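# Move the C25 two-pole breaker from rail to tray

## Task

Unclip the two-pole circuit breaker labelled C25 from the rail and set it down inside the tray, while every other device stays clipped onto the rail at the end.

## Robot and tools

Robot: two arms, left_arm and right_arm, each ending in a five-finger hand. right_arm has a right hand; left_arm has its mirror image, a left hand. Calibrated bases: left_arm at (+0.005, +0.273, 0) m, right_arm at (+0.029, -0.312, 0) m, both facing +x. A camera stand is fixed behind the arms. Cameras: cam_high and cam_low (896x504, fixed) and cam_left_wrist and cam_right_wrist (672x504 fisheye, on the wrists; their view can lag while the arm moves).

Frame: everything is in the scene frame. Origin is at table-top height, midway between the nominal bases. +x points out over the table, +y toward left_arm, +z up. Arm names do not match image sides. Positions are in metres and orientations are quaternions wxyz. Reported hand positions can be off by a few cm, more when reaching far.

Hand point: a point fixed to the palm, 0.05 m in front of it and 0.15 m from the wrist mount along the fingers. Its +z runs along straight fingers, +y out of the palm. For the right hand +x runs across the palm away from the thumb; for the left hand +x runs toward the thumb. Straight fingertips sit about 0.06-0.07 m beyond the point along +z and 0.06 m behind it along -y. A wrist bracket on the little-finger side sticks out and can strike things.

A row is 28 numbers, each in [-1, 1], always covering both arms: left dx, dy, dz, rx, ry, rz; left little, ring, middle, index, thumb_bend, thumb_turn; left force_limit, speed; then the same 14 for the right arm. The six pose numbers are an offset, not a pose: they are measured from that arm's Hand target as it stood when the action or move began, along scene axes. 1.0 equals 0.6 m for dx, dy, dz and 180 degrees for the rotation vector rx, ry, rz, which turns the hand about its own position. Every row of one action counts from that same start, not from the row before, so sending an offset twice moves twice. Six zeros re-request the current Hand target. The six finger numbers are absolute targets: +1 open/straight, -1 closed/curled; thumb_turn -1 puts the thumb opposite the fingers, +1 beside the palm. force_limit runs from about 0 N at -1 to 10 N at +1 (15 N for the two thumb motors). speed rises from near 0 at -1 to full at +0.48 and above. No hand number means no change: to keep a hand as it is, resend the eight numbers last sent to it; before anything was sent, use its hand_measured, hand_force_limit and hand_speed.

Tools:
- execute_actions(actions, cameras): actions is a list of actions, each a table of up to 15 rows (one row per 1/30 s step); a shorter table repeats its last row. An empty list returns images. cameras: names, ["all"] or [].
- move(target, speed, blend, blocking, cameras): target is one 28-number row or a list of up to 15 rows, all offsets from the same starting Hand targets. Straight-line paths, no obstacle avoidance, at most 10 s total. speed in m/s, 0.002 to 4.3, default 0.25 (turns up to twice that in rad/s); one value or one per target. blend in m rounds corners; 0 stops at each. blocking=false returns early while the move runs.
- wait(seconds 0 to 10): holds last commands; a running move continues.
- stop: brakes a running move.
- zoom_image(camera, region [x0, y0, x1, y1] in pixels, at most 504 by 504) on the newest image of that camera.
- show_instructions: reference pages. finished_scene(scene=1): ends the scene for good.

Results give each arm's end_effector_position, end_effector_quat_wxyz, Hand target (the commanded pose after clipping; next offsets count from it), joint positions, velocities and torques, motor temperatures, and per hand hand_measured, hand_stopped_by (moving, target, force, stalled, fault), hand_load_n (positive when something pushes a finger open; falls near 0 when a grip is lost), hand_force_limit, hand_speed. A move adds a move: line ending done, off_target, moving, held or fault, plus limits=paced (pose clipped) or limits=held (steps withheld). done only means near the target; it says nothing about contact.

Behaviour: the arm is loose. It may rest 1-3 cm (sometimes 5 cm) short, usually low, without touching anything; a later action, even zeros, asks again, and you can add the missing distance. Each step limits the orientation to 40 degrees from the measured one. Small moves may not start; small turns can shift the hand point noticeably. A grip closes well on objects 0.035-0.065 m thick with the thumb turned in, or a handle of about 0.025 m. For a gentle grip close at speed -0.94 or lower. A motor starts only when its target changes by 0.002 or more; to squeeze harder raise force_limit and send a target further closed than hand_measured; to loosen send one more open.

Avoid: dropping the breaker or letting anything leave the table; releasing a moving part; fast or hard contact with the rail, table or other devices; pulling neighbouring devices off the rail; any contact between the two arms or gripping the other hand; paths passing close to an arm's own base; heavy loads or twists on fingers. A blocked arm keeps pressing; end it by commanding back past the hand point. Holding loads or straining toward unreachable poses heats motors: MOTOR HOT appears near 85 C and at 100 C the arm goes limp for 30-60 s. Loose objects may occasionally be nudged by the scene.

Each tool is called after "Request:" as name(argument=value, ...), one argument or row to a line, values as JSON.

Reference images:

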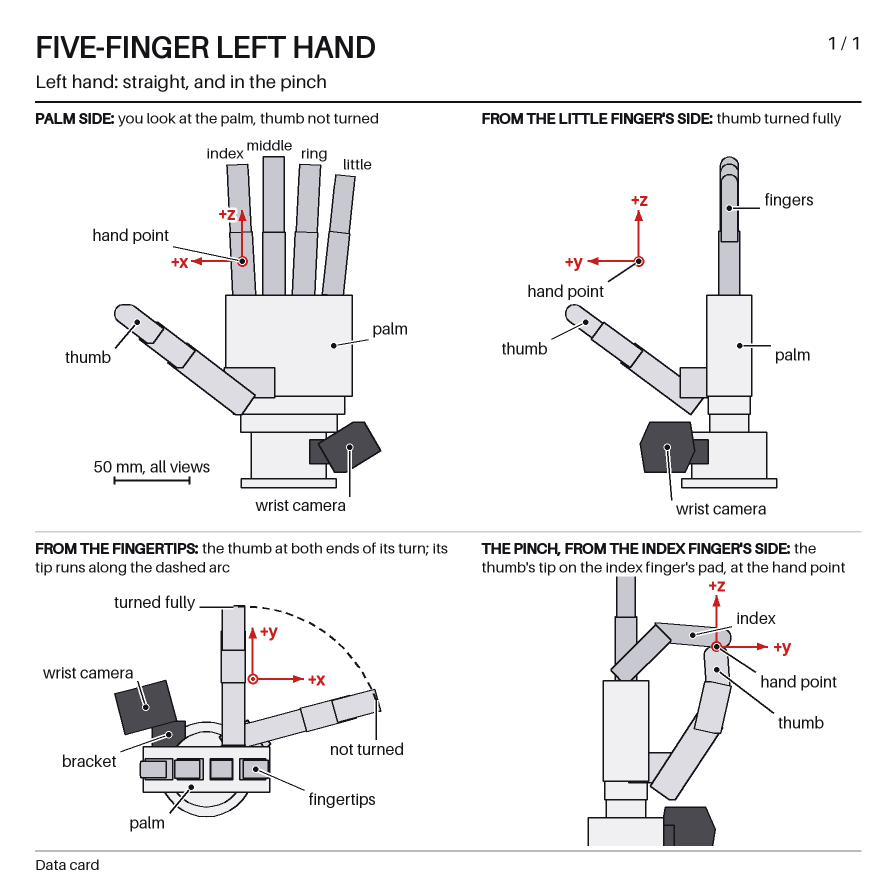

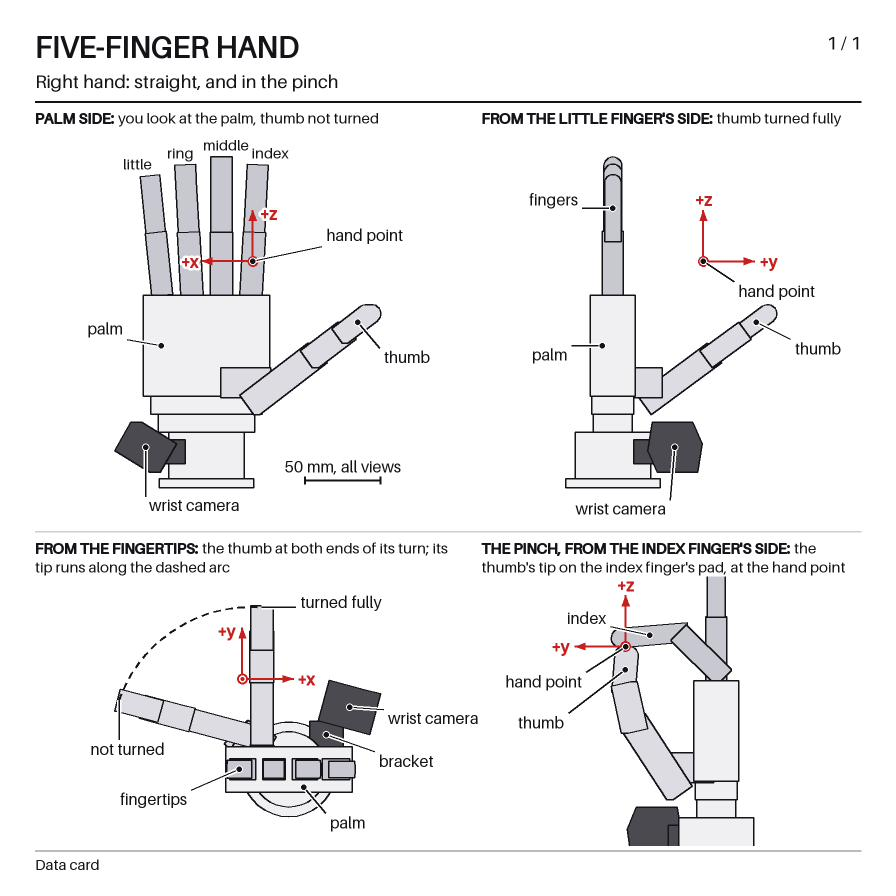

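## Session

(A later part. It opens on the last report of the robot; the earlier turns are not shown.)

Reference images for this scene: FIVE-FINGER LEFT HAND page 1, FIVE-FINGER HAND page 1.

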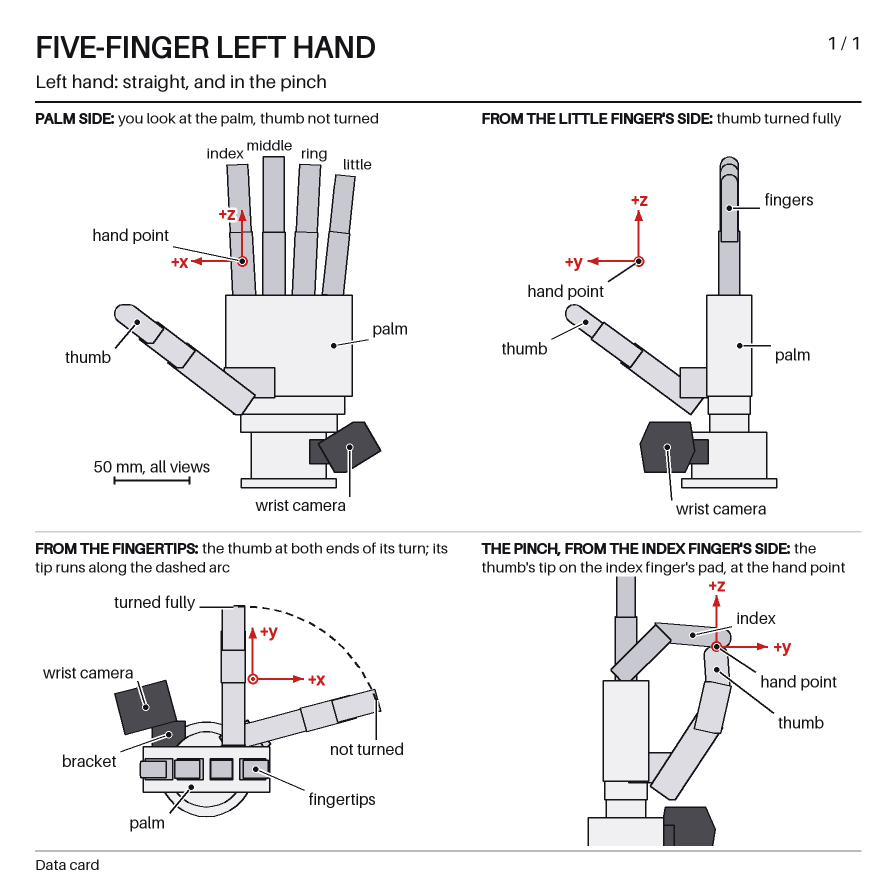

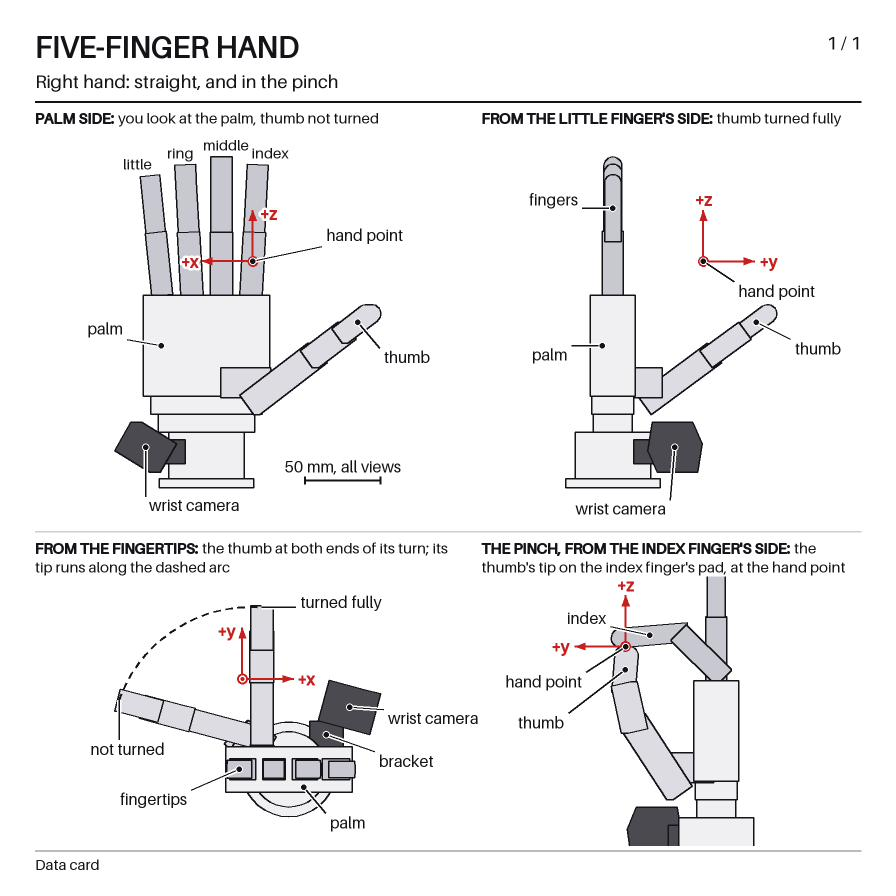

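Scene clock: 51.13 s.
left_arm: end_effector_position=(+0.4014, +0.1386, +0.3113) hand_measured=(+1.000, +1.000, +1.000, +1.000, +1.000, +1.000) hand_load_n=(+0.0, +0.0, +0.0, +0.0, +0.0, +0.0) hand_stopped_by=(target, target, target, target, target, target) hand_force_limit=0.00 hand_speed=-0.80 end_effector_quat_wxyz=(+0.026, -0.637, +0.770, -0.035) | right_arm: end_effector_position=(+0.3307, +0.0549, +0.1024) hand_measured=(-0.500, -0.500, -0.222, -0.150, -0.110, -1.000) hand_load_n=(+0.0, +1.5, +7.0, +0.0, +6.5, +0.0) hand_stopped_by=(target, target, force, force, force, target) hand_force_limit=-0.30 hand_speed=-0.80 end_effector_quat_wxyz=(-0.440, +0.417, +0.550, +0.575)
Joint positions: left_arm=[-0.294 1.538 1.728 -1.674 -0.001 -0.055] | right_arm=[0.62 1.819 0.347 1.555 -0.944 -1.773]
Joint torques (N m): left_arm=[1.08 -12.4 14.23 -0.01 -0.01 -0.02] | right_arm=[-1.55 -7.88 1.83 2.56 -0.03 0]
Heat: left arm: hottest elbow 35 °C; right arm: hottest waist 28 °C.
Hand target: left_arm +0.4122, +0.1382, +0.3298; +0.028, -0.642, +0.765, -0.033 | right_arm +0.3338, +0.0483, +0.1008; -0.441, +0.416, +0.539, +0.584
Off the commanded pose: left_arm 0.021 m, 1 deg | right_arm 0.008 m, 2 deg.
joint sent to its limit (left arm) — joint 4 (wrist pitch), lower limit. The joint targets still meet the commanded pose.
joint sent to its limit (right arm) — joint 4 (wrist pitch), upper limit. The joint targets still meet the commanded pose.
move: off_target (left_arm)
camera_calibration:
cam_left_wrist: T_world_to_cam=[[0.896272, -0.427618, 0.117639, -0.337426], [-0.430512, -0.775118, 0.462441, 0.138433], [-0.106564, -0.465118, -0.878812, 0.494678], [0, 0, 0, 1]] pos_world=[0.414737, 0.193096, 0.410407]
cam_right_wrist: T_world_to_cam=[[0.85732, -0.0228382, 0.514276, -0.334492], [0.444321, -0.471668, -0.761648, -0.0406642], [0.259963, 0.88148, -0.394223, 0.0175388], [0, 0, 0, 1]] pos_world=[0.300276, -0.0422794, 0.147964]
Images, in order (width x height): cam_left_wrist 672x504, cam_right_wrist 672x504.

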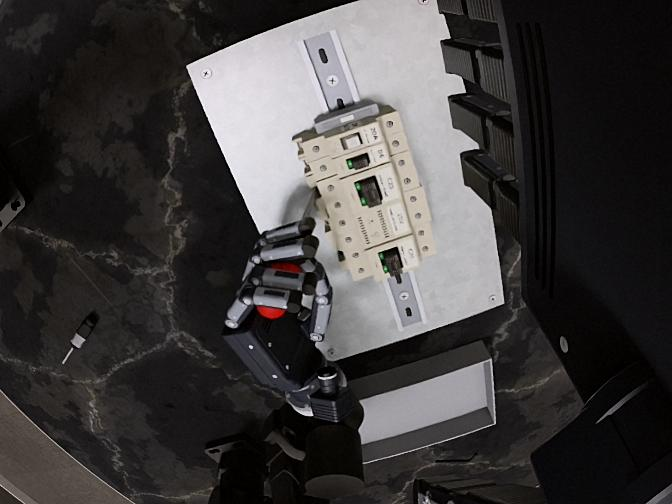

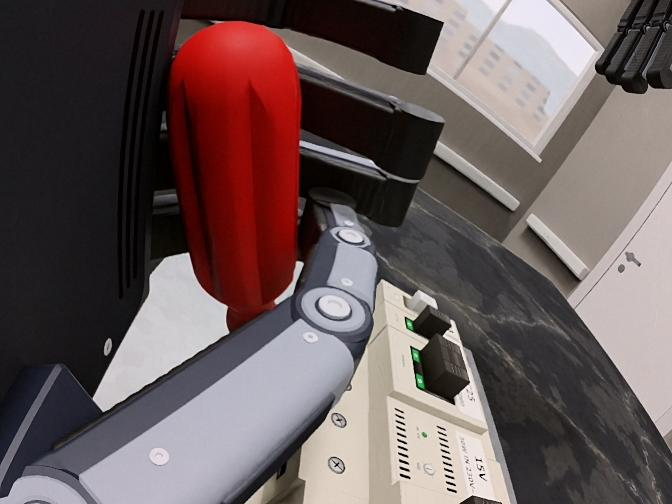

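Request:
move(
  target=[0,0,0,0,0,0,1,1,1,1,1,1,0,-0.8,-0.028,0,0.0,0,0,0,-0.5,-0.5,-0.5,-0.5,-0.5,-1,-0.3,-0.8],
  speed=0.04,
  cameras=["cam_left_wrist","cam_right_wrist"],
)

Request:
zoom_image(
  camera="cam_left_wrist",
  region=[305, 150, 425, 240],
)

Request:
zoom_image(
  camera="cam_left_wrist",
  region=[280, 150, 350, 240],
)

Scene clock: 54.00 s.
left_arm: end_effector_position=(+0.4014, +0.1386, +0.3113) hand_measured=(+1.000, +1.000, +1.000, +1.000, +1.000, +1.000) hand_load_n=(+0.0, +0.0, +0.0, +0.0, +0.0, +0.0) hand_stopped_by=(target, target, target, target, target, target) hand_force_limit=0.00 hand_speed=-0.80 end_effector_quat_wxyz=(+0.026, -0.637, +0.770, -0.035) | right_arm: end_effector_position=(+0.3273, +0.0539, +0.1004) hand_measured=(-0.500, -0.500, -0.222, -0.150, -0.110, -1.000) hand_load_n=(+0.0, +1.0, +7.0, +0.0, +7.5, -0.5) hand_stopped_by=(target, target, force, force, force, target) hand_force_limit=-0.30 hand_speed=-0.80 end_effector_quat_wxyz=(-0.433, +0.422, +0.548, +0.578)
Joint positions: left_arm=[-0.294 1.538 1.728 -1.674 -0.001 -0.055] | right_arm=[0.635 1.818 0.332 1.557 -0.91 -1.785]
Joint torques (N m): left_arm=[0.91 -12.4 14.22 -0.02 -0.03 -0.03] | right_arm=[0.38 -9.29 0.08 2.43 -0.05 0.01]
Heat: left arm: hottest elbow 35 °C; right arm: hottest waist 28 °C.
Hand target: left_arm +0.4122, +0.1382, +0.3298; +0.028, -0.642, +0.765, -0.033 | right_arm +0.3170, +0.0482, +0.1006; -0.441, +0.416, +0.539, +0.584
Off the commanded pose: left_arm 0.021 m, 1 deg | right_arm 0.012 m, 2 deg.
joint sent to its limit (left arm) — joint 4 (wrist pitch), lower limit. The joint targets still meet the commanded pose.
joint sent to its limit (right arm) — joint 4 (wrist pitch), upper limit. The joint targets still meet the commanded pose.
move: off_target (left_arm, right_arm)
camera_calibration:
cam_left_wrist: T_world_to_cam=[[0.896272, -0.427618, 0.117639, -0.337426], [-0.430512, -0.775118, 0.462441, 0.138433], [-0.106564, -0.465118, -0.878812, 0.494678], [0, 0, 0, 1]] pos_world=[0.414737, 0.193096, 0.410407]
cam_right_wrist: T_world_to_cam=[[0.855984, -0.0364696, 0.515715, -0.329621], [0.436478, -0.483643, -0.758667, -0.0381782], [0.27709, 0.874505, -0.398072, 0.0136247], [0, 0, 0, 1]] pos_world=[0.295038, -0.0424006, 0.146449]
Images, in order (width x height): cam_left_wrist 672x504, cam_right_wrist 672x504.

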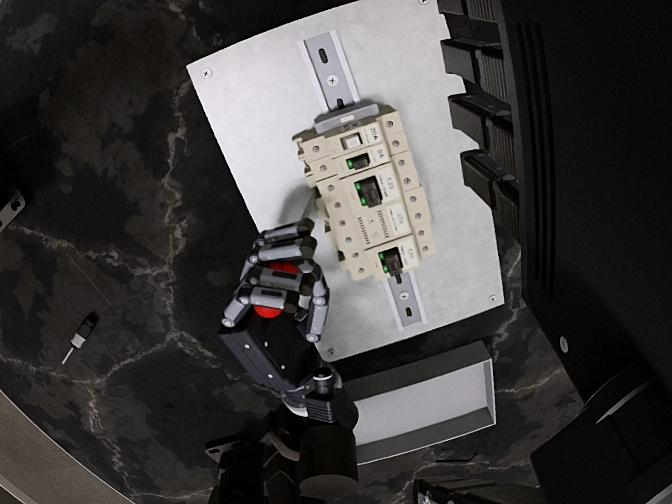

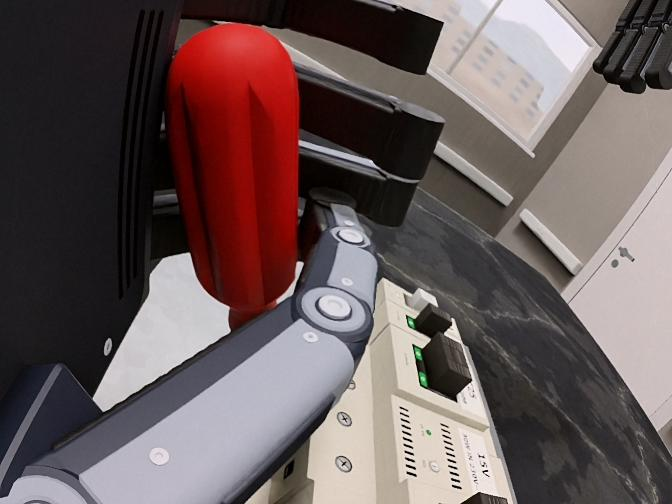

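Scaled by 4.200 from the camera's 672x504 image, which has a finer 960x720 frame.

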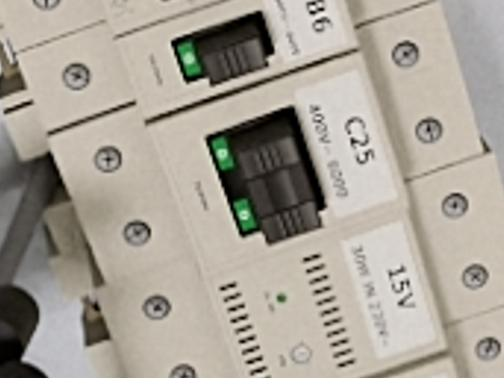

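Scaled by 5.600 from the camera's 672x504 image, which has a finer 960x720 frame.

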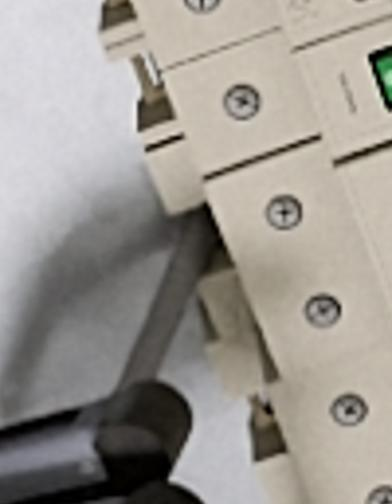

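Request:
move(
  target=[0,0,0,0,0,0,1,1,1,1,1,1,0,-0.8,-0.025,0,0.0,0,0,0,-0.5,-0.5,-0.5,-0.5,-0.5,-1,-0.3,-0.8],
  speed=0.04,
  cameras=["cam_left_wrist","cam_right_wrist"],
)

Request:
zoom_image(
  camera="cam_left_wrist",
  region=[280, 130, 420, 240],
)

Scene clock: 55.17 s.
left_arm: end_effector_position=(+0.4014, +0.1386, +0.3113) hand_measured=(+1.000, +1.000, +1.000, +1.000, +1.000, +1.000) hand_load_n=(+0.5, +0.0, +0.0, +0.0, +0.0, +0.0) hand_stopped_by=(target, target, target, target, target, target) hand_force_limit=0.00 hand_speed=-0.80 end_effector_quat_wxyz=(+0.026, -0.637, +0.770, -0.035) | right_arm: end_effector_position=(+0.3197, +0.0518, +0.1027) hand_measured=(-0.500, -0.500, -0.222, -0.150, -0.110, -1.000) hand_load_n=(+0.0, +1.0, +7.0, +0.0, +7.5, -0.5) hand_stopped_by=(target, target, force, force, force, target) hand_force_limit=-0.30 hand_speed=-0.80 end_effector_quat_wxyz=(-0.425, +0.426, +0.546, +0.583)
Joint positions: left_arm=[-0.294 1.538 1.728 -1.674 -0.001 -0.055] | right_arm=[0.658 1.798 0.305 1.557 -0.868 -1.801]
Joint torques (N m): left_arm=[0.85 -12.34 14.22 -0.02 -0.02 -0.02] | right_arm=[1.08 -8.94 -0.31 2.5 -0.49 0.04]
Heat: left arm: hottest elbow 35 °C; right arm: hottest waist 28 °C.
Hand target: left_arm +0.4122, +0.1382, +0.3298; +0.028, -0.642, +0.765, -0.033 | right_arm +0.3020, +0.0482, +0.1007; -0.441, +0.416, +0.539, +0.584
Off the commanded pose: left_arm 0.021 m, 1 deg | right_arm 0.018 m, 2 deg.
joint sent to its limit (left arm) — joint 4 (wrist pitch), lower limit. The joint targets still meet the commanded pose.
joint sent to its limit (right arm) — joint 4 (wrist pitch), upper limit. The joint targets still meet the commanded pose.
move: off_target (left_arm, right_arm)
camera_calibration:
cam_left_wrist: T_world_to_cam=[[0.896272, -0.427618, 0.117639, -0.337426], [-0.430512, -0.775118, 0.462441, 0.138433], [-0.106564, -0.465118, -0.878812, 0.494678], [0, 0, 0, 1]] pos_world=[0.414737, 0.193096, 0.410407]
cam_right_wrist: T_world_to_cam=[[0.850883, -0.0519386, 0.522781, -0.322638], [0.433023, -0.494115, -0.753884, -0.032975], [0.29747, 0.867843, -0.397944, 0.0124093], [0, 0, 0, 1]] pos_world=[0.285115, -0.0438201, 0.148748]
Images, in order (width x height): cam_left_wrist 672x504, cam_right_wrist 672x504.

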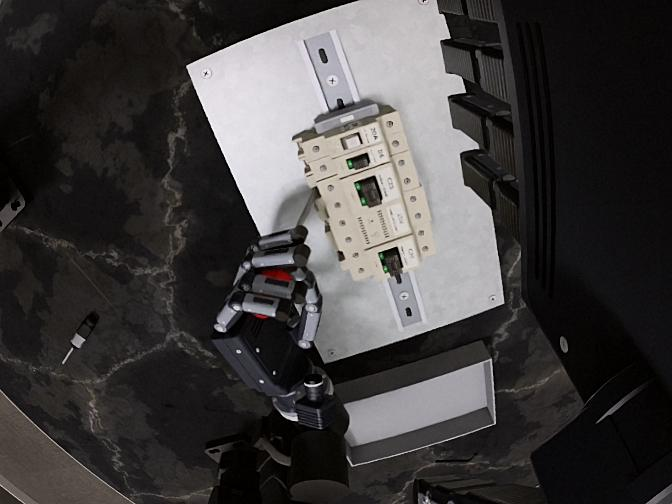

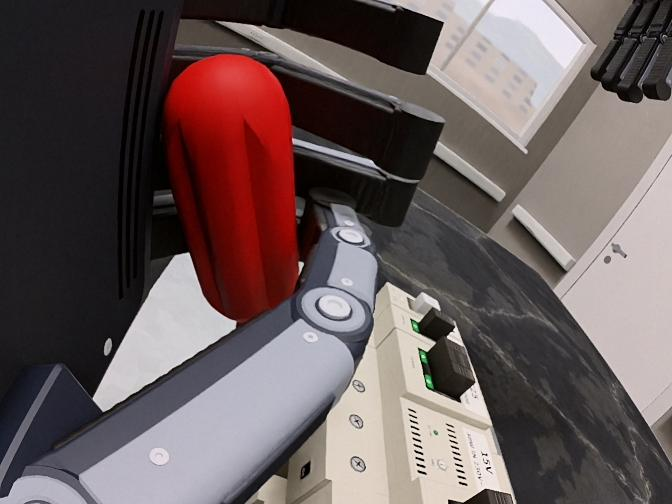

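Scaled by 3.600 from the camera's 672x504 image, which has a finer 960x720 frame.

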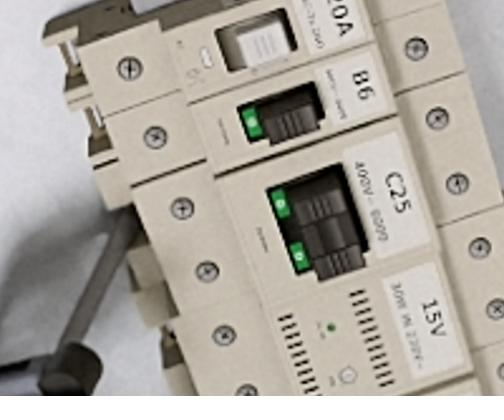

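Request:
move(
  target=[0,0,0,0,0,0,1,1,1,1,1,1,0,-0.8,-0.025,0,-0.01,0,-0.0556,0,-0.5,-0.5,-0.5,-0.5,-0.5,-1,-0.3,-0.8],
  speed=0.04,
  cameras=["cam_left_wrist","cam_right_wrist"],
)

Request:
zoom_image(
  camera="cam_left_wrist",
  region=[280, 130, 420, 240],
)

Scene clock: 58.83 s.
left_arm: end_effector_position=(+0.4014, +0.1386, +0.3113) hand_measured=(+1.000, +1.000, +1.000, +1.000, +1.000, +1.000) hand_load_n=(+0.0, +0.0, +0.0, +0.0, +0.0, +0.0) hand_stopped_by=(target, target, target, target, target, target) hand_force_limit=0.00 hand_speed=-0.80 end_effector_quat_wxyz=(+0.026, -0.637, +0.770, -0.035) | right_arm: end_effector_position=(+0.3119, +0.0508, +0.1121) hand_measured=(-0.500, -0.500, -0.222, -0.150, -0.110, -1.000) hand_load_n=(+0.0, +0.0, +7.0, +2.5, +7.0, +0.0) hand_stopped_by=(target, target, force, force, force, target) hand_force_limit=-0.30 hand_speed=-0.80 end_effector_quat_wxyz=(-0.367, +0.375, +0.586, +0.618)
Joint positions: left_arm=[-0.294 1.538 1.728 -1.674 -0.001 -0.055] | right_arm=[0.677 1.798 0.286 1.562 -0.849 -1.999]
Joint torques (N m): left_arm=[0.73 -12.16 14.24 -0.03 -0.02 -0.02] | right_arm=[2.02 -6.59 -1.09 2.25 -0.73 -0.11]
Heat: left arm: hottest elbow 36 °C; right arm: hottest waist 28 °C.
Hand target: left_arm +0.4122, +0.1382, +0.3298; +0.028, -0.642, +0.765, -0.033 | right_arm +0.2870, +0.0482, +0.0947; -0.392, +0.363, +0.576, +0.618
Off the commanded pose: left_arm 0.021 m, 1 deg | right_arm 0.030 m, 3 deg.
joint sent to its limit (left arm) — joint 4 (wrist pitch), lower limit. The joint targets still meet the commanded pose.
joint sent to its limit (right arm) — joint 4 (wrist pitch), upper limit. The joint targets are off in orientation, not in position.
move: off_target (left_arm, right_arm)
camera_calibration:
cam_left_wrist: T_world_to_cam=[[0.896272, -0.427618, 0.117639, -0.337426], [-0.430512, -0.775118, 0.462441, 0.138433], [-0.106564, -0.465118, -0.878812, 0.494678], [0, 0, 0, 1]] pos_world=[0.414737, 0.193096, 0.410407]
cam_right_wrist: T_world_to_cam=[[0.739052, -0.0487118, 0.671885, -0.302919], [0.560968, -0.507726, -0.653857, -0.0734515], [0.372984, 0.860141, -0.34791, -0.00953237], [0, 0, 0, 1]] pos_world=[0.268632, -0.0438497, 0.152183]
Images, in order (width x height): cam_left_wrist 672x504, cam_right_wrist 672x504.

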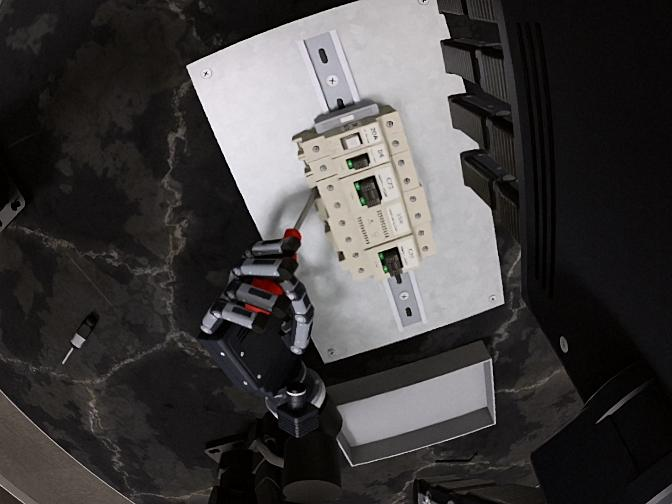

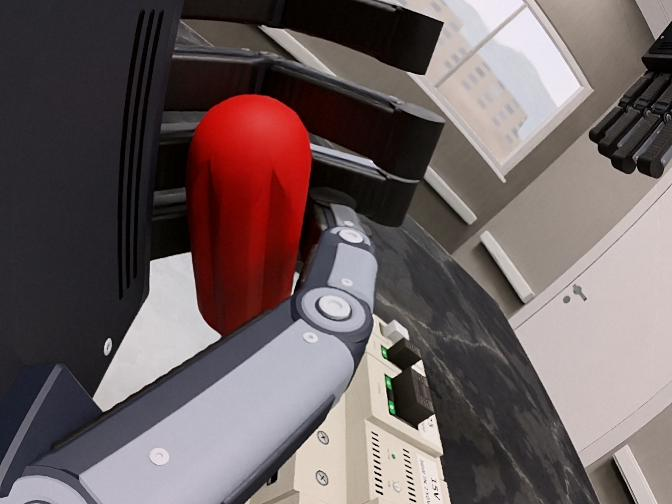

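Scaled by 3.600 from the camera's 672x504 image, which has a finer 960x720 frame.

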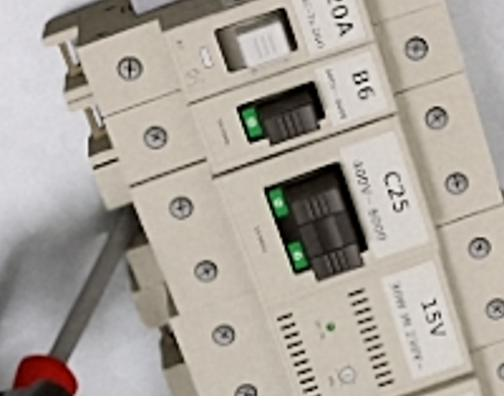

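Request:
zoom_image(
  camera="cam_left_wrist",
  region=[290, 165, 350, 225],
)

Request:
zoom_image(
  camera="cam_right_wrist",
  region=[150, 280, 500, 504],
)

Scaled by 8.400 from the camera's 672x504 image, which has a finer 960x720 frame.

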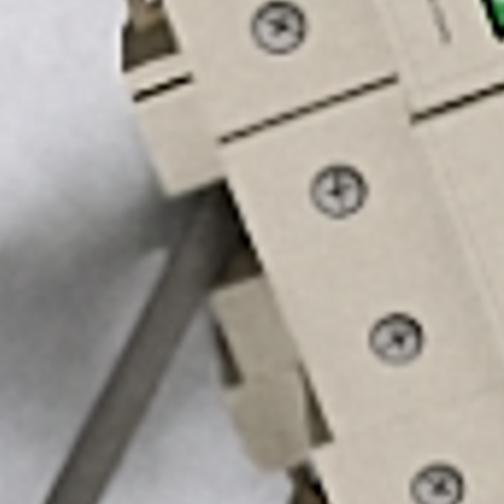

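Scaled by 1.440 from the camera's 672x504 image, which has a finer 960x720 frame.

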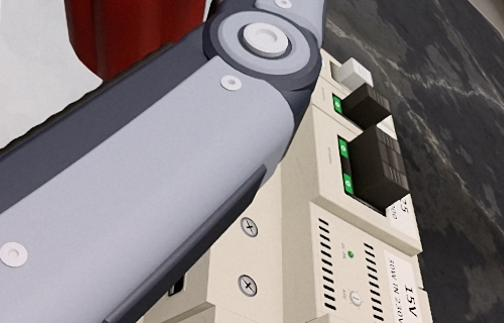

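Request:
move(
  target=[0,0,0,0,0,0,1,1,1,1,1,1,0,-0.8,0.055,0.068,0.03,0,0.05,0,-0.5,-0.5,-0.5,-0.5,-0.5,-1,-0.3,-0.8],
  speed=0.05,
  cameras=["cam_left_wrist","cam_right_wrist"],
)

Request:
zoom_image(
  camera="cam_left_wrist",
  region=[280, 130, 420, 240],
)

Scene clock: 63.37 s.
left_arm: end_effector_position=(+0.4014, +0.1386, +0.3113) hand_measured=(+1.000, +1.000, +1.000, +1.000, +1.000, +1.000) hand_load_n=(+0.0, +0.0, +0.0, +0.0, +0.0, +0.0) hand_stopped_by=(target, target, target, target, target, target) hand_force_limit=0.00 hand_speed=-0.80 end_effector_quat_wxyz=(+0.026, -0.637, +0.770, -0.035) | right_arm: end_effector_position=(+0.3196, +0.0802, +0.1152) hand_measured=(-0.500, -0.500, -0.222, -0.150, -0.110, -1.000) hand_load_n=(+0.0, +0.0, +7.0, +0.0, +5.0, +0.5) hand_stopped_by=(target, target, force, force, force, target) hand_force_limit=-0.30 hand_speed=-0.80 end_effector_quat_wxyz=(-0.428, +0.409, +0.545, +0.593)
Joint positions: left_arm=[-0.294 1.538 1.728 -1.674 -0.001 -0.055] | right_arm=[0.726 1.798 0.357 1.545 -0.812 -1.796]
Joint torques (N m): left_arm=[0.79 -12.22 14.22 -0.09 -0.02 -0.02] | right_arm=[1.03 -7.41 4.16 1.58 0.14 0.13]
Heat: left arm: hottest elbow 36 °C; right arm: hottest waist 28 °C.
Hand target: left_arm +0.4122, +0.1382, +0.3298; +0.028, -0.642, +0.765, -0.033 | right_arm +0.3200, +0.0891, +0.1127; -0.436, +0.411, +0.543, +0.588
Off the commanded pose: left_arm 0.021 m, 1 deg | right_arm 0.009 m, 1 deg.
joint sent to its limit (left arm) — joint 4 (wrist pitch), lower limit. The joint targets still meet the commanded pose.
move: off_target (left_arm)
camera_calibration:
cam_left_wrist: T_world_to_cam=[[0.896272, -0.427618, 0.117639, -0.337426], [-0.430512, -0.775118, 0.462441, 0.138433], [-0.106564, -0.465118, -0.878812, 0.494678], [0, 0, 0, 1]] pos_world=[0.414737, 0.193096, 0.410407]
cam_right_wrist: T_world_to_cam=[[0.839193, -0.0574345, 0.540792, -0.325542], [0.456495, -0.466077, -0.757882, -0.0187832], [0.295579, 0.882878, -0.36491, -0.0116543], [0, 0, 0, 1]] pos_world=[0.285212, -0.0171625, 0.157562]
Images, in order (width x height): cam_left_wrist 672x504, cam_right_wrist 672x504.

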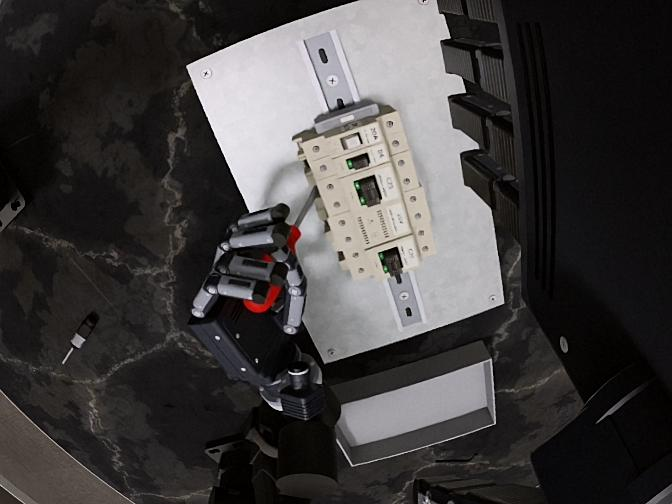

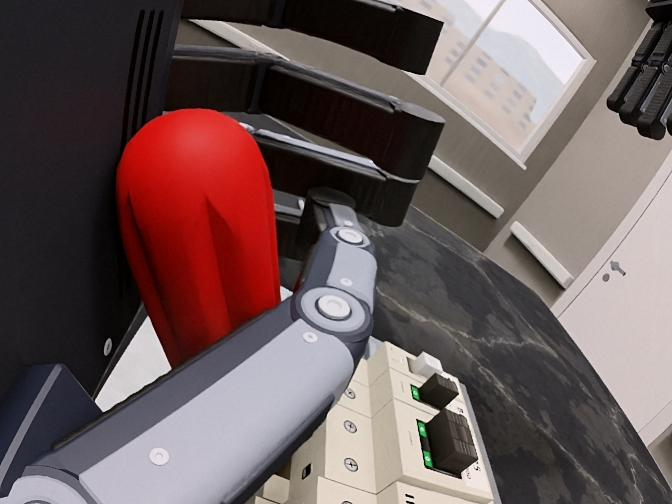

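Scaled by 3.600 from the camera's 672x504 image, which has a finer 960x720 frame.

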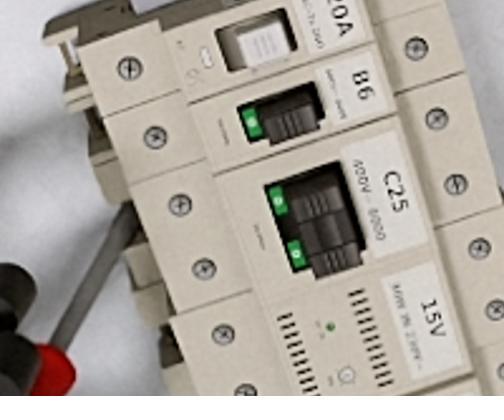

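Request:
execute_actions(
  actions=[],
  cameras=["all"],
)

Scene clock: 63.87 s.
left_arm: end_effector_position=(+0.4014, +0.1386, +0.3113) hand_measured=(+1.000, +1.000, +1.000, +1.000, +1.000, +1.000) hand_load_n=(+0.0, +0.0, +0.0, +0.0, +0.0, +0.0) hand_stopped_by=(target, target, target, target, target, target) hand_force_limit=0.00 hand_speed=-0.80 end_effector_quat_wxyz=(+0.026, -0.637, +0.770, -0.035) | right_arm: end_effector_position=(+0.3196, +0.0802, +0.1151) hand_measured=(-0.500, -0.500, -0.222, -0.150, -0.110, -1.000) hand_load_n=(+0.0, +0.0, +7.0, +0.0, +5.0, +0.5) hand_stopped_by=(target, target, force, force, force, target) hand_force_limit=-0.30 hand_speed=-0.80 end_effector_quat_wxyz=(-0.429, +0.410, +0.545, +0.593)
Joint positions: left_arm=[-0.294 1.538 1.728 -1.674 -0.001 -0.055] | right_arm=[0.726 1.798 0.357 1.545 -0.812 -1.795]
Joint velocities: within noise
Joint torques (N m): left_arm=[1.03 -12.22 14.22 -0.01 -0.03 -0.03] | right_arm=[1.2 -7.36 4.22 1.66 0.14 0.13]
Motor temperatures (°C): left_arm=[24 28 36 21 24 21] | right_arm=[28 28 26 23 23 25]
Heat: left arm: hottest elbow 36 °C; right arm: hottest waist 28 °C.
Hand target: left_arm +0.4122, +0.1382, +0.3298; +0.028, -0.642, +0.765, -0.033 | right_arm +0.3200, +0.0891, +0.1127; -0.437, +0.411, +0.543, +0.588
Off the commanded pose: left_arm 0.021 m, 1 deg | right_arm 0.009 m, 1 deg.
camera_calibration:
cam_left_wrist: T_world_to_cam=[[0.896272, -0.427618, 0.117639, -0.337426], [-0.430512, -0.775118, 0.462441, 0.138433], [-0.106564, -0.465118, -0.878812, 0.494678], [0, 0, 0, 1]] pos_world=[0.414737, 0.193096, 0.410407]
cam_right_wrist: T_world_to_cam=[[0.839617, -0.0573366, 0.540144, -0.325588], [0.455967, -0.466014, -0.758238, -0.0186967], [0.295189, 0.882918, -0.36513, -0.0115738], [0, 0, 0, 1]] pos_world=[0.285311, -0.0171624, 0.157462]

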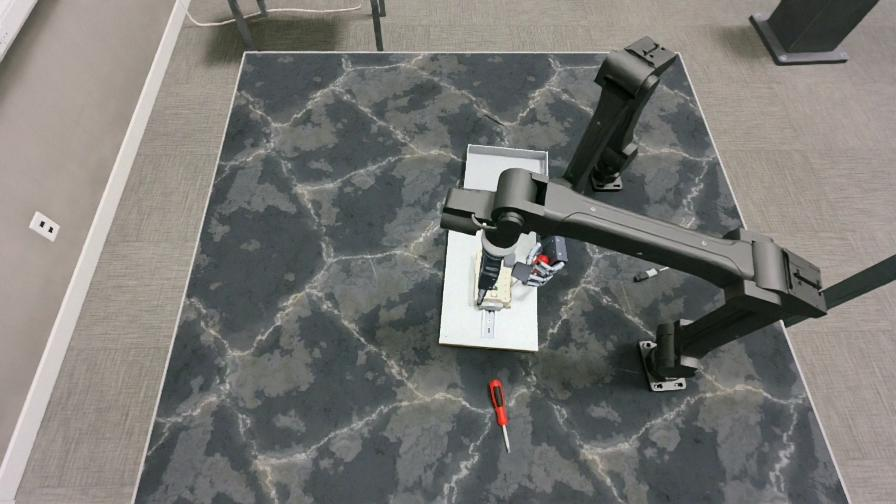

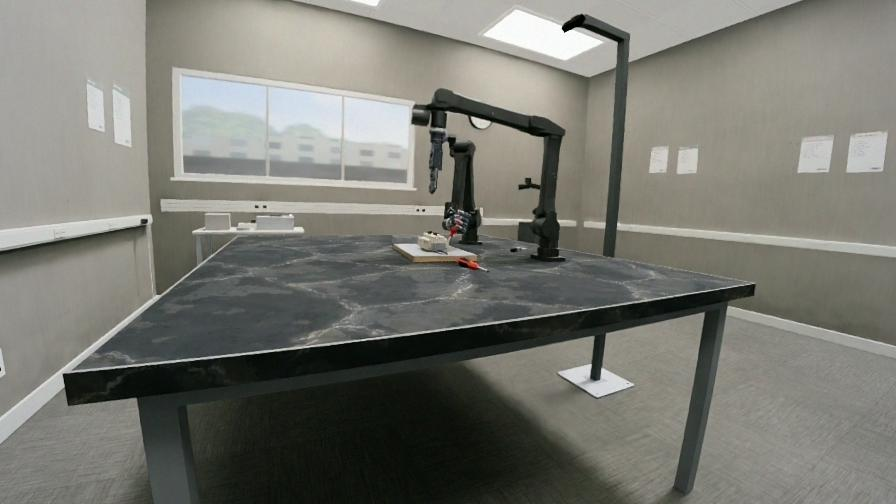

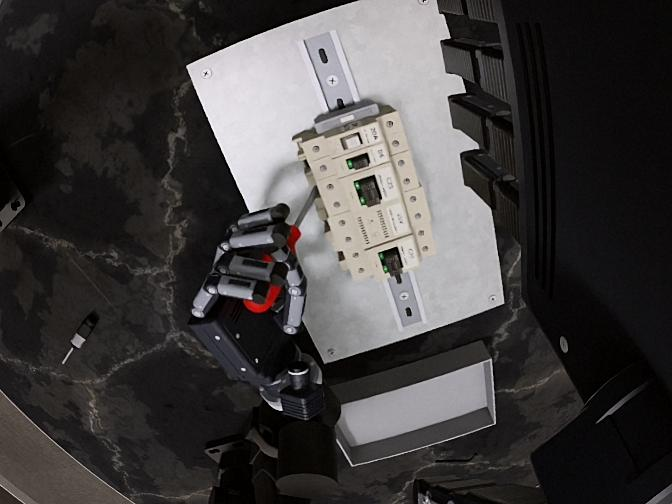

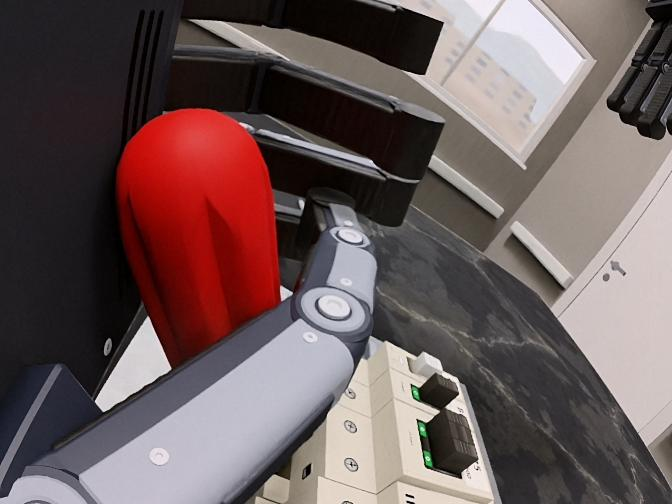

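Request:
zoom_image(
  camera="cam_left_wrist",
  region=[200, 90, 440, 310],
)

Scaled by 2.100 from the camera's 672x504 image, which has a finer 960x720 frame.

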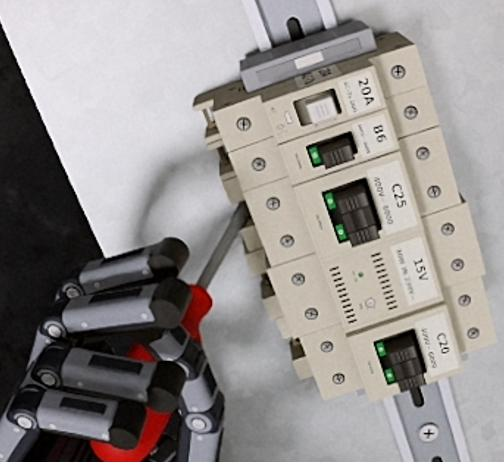

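Request:
execute_actions(
  actions=[
    [[0,0,0,0,0,0,1,1,1,1,1,1,0,-0.8,0,0,0,0,0,0,-0.5,-0.5,-0.2,-0.1,1,-1,-0.3,-0.6]],
    [[0,0,0,0,0,0,1,1,1,1,1,1,0,-0.8,0,0,0,0,0,0,0.3,0.3,0.3,0.4,1,-1,-0.3,-0.6]],
  ],
  cameras=["cam_right_wrist","cam_left_wrist"],
)

Request:
wait(
  seconds=0.5,
  cameras=["cam_right_wrist","cam_left_wrist"],
)

Scene clock: 68.40 s.
left_arm: end_effector_position=(+0.4014, +0.1386, +0.3113) hand_measured=(+1.000, +1.000, +1.000, +1.000, +1.000, +1.000) hand_load_n=(+0.0, +0.0, +0.0, +0.0, +0.0, +0.0) hand_stopped_by=(target, target, target, target, target, target) hand_force_limit=0.00 hand_speed=-0.80 end_effector_quat_wxyz=(+0.026, -0.637, +0.770, -0.035) | right_arm: end_effector_position=(+0.3197, +0.0801, +0.1151) hand_measured=(+0.300, +0.300, +0.300, +0.400, +1.000, -1.000) hand_load_n=(+0.0, +0.0, +0.0, +0.0, +0.0, +0.0) hand_stopped_by=(target, target, target, target, target, target) hand_force_limit=-0.30 hand_speed=-0.60 end_effector_quat_wxyz=(-0.429, +0.410, +0.544, +0.593)
Joint positions: left_arm=[-0.294 1.538 1.728 -1.674 -0.001 -0.055] | right_arm=[0.726 1.798 0.357 1.545 -0.812 -1.795]
Joint torques (N m): left_arm=[0.85 -12.28 14.28 -0.06 -0.01 -0.01] | right_arm=[0.91 -7.41 4.12 1.65 0.13 0.12]
Heat: left arm: hottest elbow 36 °C; right arm: hottest waist 28 °C.
Hand target: left_arm +0.4122, +0.1382, +0.3298; +0.028, -0.642, +0.765, -0.033 | right_arm +0.3200, +0.0891, +0.1127; -0.436, +0.411, +0.543, +0.588
Off the commanded pose: left_arm 0.021 m, 1 deg | right_arm 0.009 m, 1 deg.
joint sent to its limit (left arm) — joint 4 (wrist pitch), lower limit. The joint targets still meet the commanded pose.
camera_calibration:
cam_left_wrist: T_world_to_cam=[[0.896272, -0.427618, 0.117639, -0.337426], [-0.430512, -0.775118, 0.462441, 0.138433], [-0.106564, -0.465118, -0.878812, 0.494678], [0, 0, 0, 1]] pos_world=[0.414737, 0.193096, 0.410407]
cam_right_wrist: T_world_to_cam=[[0.839819, -0.0576805, 0.539794, -0.325597], [0.455469, -0.466174, -0.758439, -0.0185264], [0.295385, 0.882811, -0.36523, -0.0116157], [0, 0, 0, 1]] pos_world=[0.285311, -0.0171626, 0.157462]
Images, in order (width x height): cam_left_wrist 672x504, cam_right_wrist 672x504.

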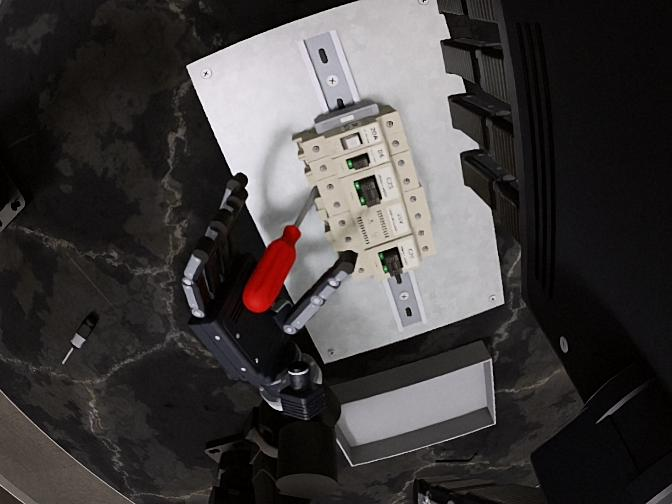

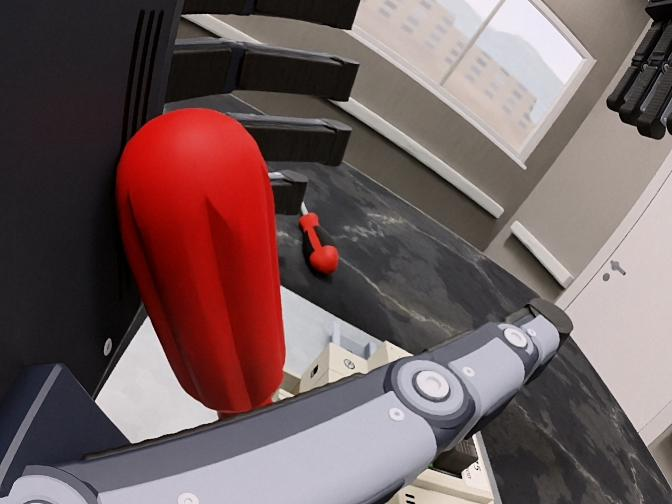

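Scene clock: 68.90 s.
left_arm: end_effector_position=(+0.4014, +0.1386, +0.3113) hand_measured=(+1.000, +1.000, +1.000, +1.000, +1.000, +1.000) hand_load_n=(+0.0, +0.0, +0.0, +0.0, +0.0, +0.0) hand_stopped_by=(target, target, target, target, target, target) hand_force_limit=0.00 hand_speed=-0.80 end_effector_quat_wxyz=(+0.026, -0.637, +0.770, -0.035) | right_arm: end_effector_position=(+0.3197, +0.0801, +0.1151) hand_measured=(+0.300, +0.300, +0.300, +0.400, +1.000, -1.000) hand_load_n=(+0.0, +0.0, +0.0, +0.0, +0.0, +0.0) hand_stopped_by=(target, target, target, target, target, target) hand_force_limit=-0.30 hand_speed=-0.60 end_effector_quat_wxyz=(-0.429, +0.410, +0.544, +0.593)
Joint positions: left_arm=[-0.294 1.538 1.728 -1.674 -0.001 -0.055] | right_arm=[0.726 1.798 0.357 1.545 -0.812 -1.795]
Joint torques (N m): left_arm=[0.79 -12.22 14.22 -0.03 -0.02 -0.03] | right_arm=[1.2 -7.47 4.21 1.68 0.13 0.11]
Heat: left arm: hottest elbow 36 °C; right arm: hottest waist 28 °C.
Hand target: left_arm +0.4122, +0.1382, +0.3298; +0.028, -0.642, +0.765, -0.033 | right_arm +0.3200, +0.0891, +0.1127; -0.436, +0.411, +0.543, +0.588
Off the commanded pose: left_arm 0.021 m, 1 deg | right_arm 0.009 m, 1 deg.
wait: 0.50 s; at rest by 0.17 s
camera_calibration:
cam_left_wrist: T_world_to_cam=[[0.896272, -0.427618, 0.117639, -0.337426], [-0.430512, -0.775118, 0.462441, 0.138433], [-0.106564, -0.465118, -0.878812, 0.494678], [0, 0, 0, 1]] pos_world=[0.414737, 0.193096, 0.410407]
cam_right_wrist: T_world_to_cam=[[0.839819, -0.0576805, 0.539794, -0.325597], [0.455469, -0.466174, -0.758439, -0.0185264], [0.295385, 0.882811, -0.36523, -0.0116157], [0, 0, 0, 1]] pos_world=[0.285311, -0.0171626, 0.157462]
Images, in order (width x height): cam_left_wrist 672x504, cam_right_wrist 672x504.

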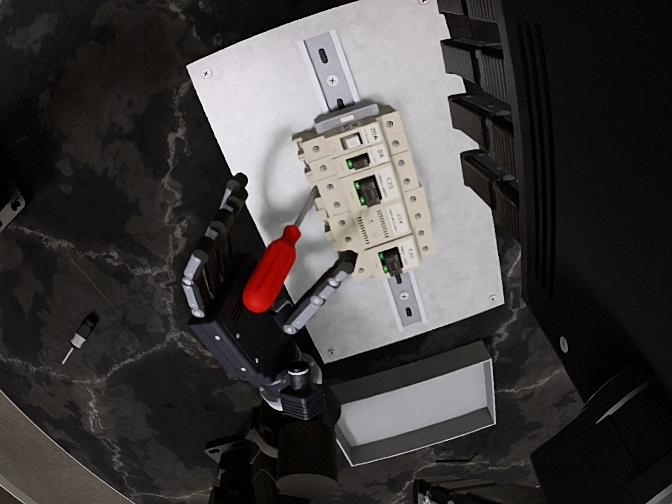

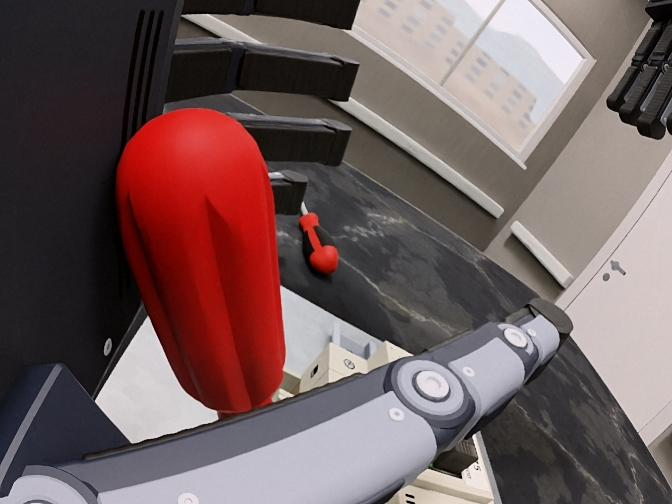

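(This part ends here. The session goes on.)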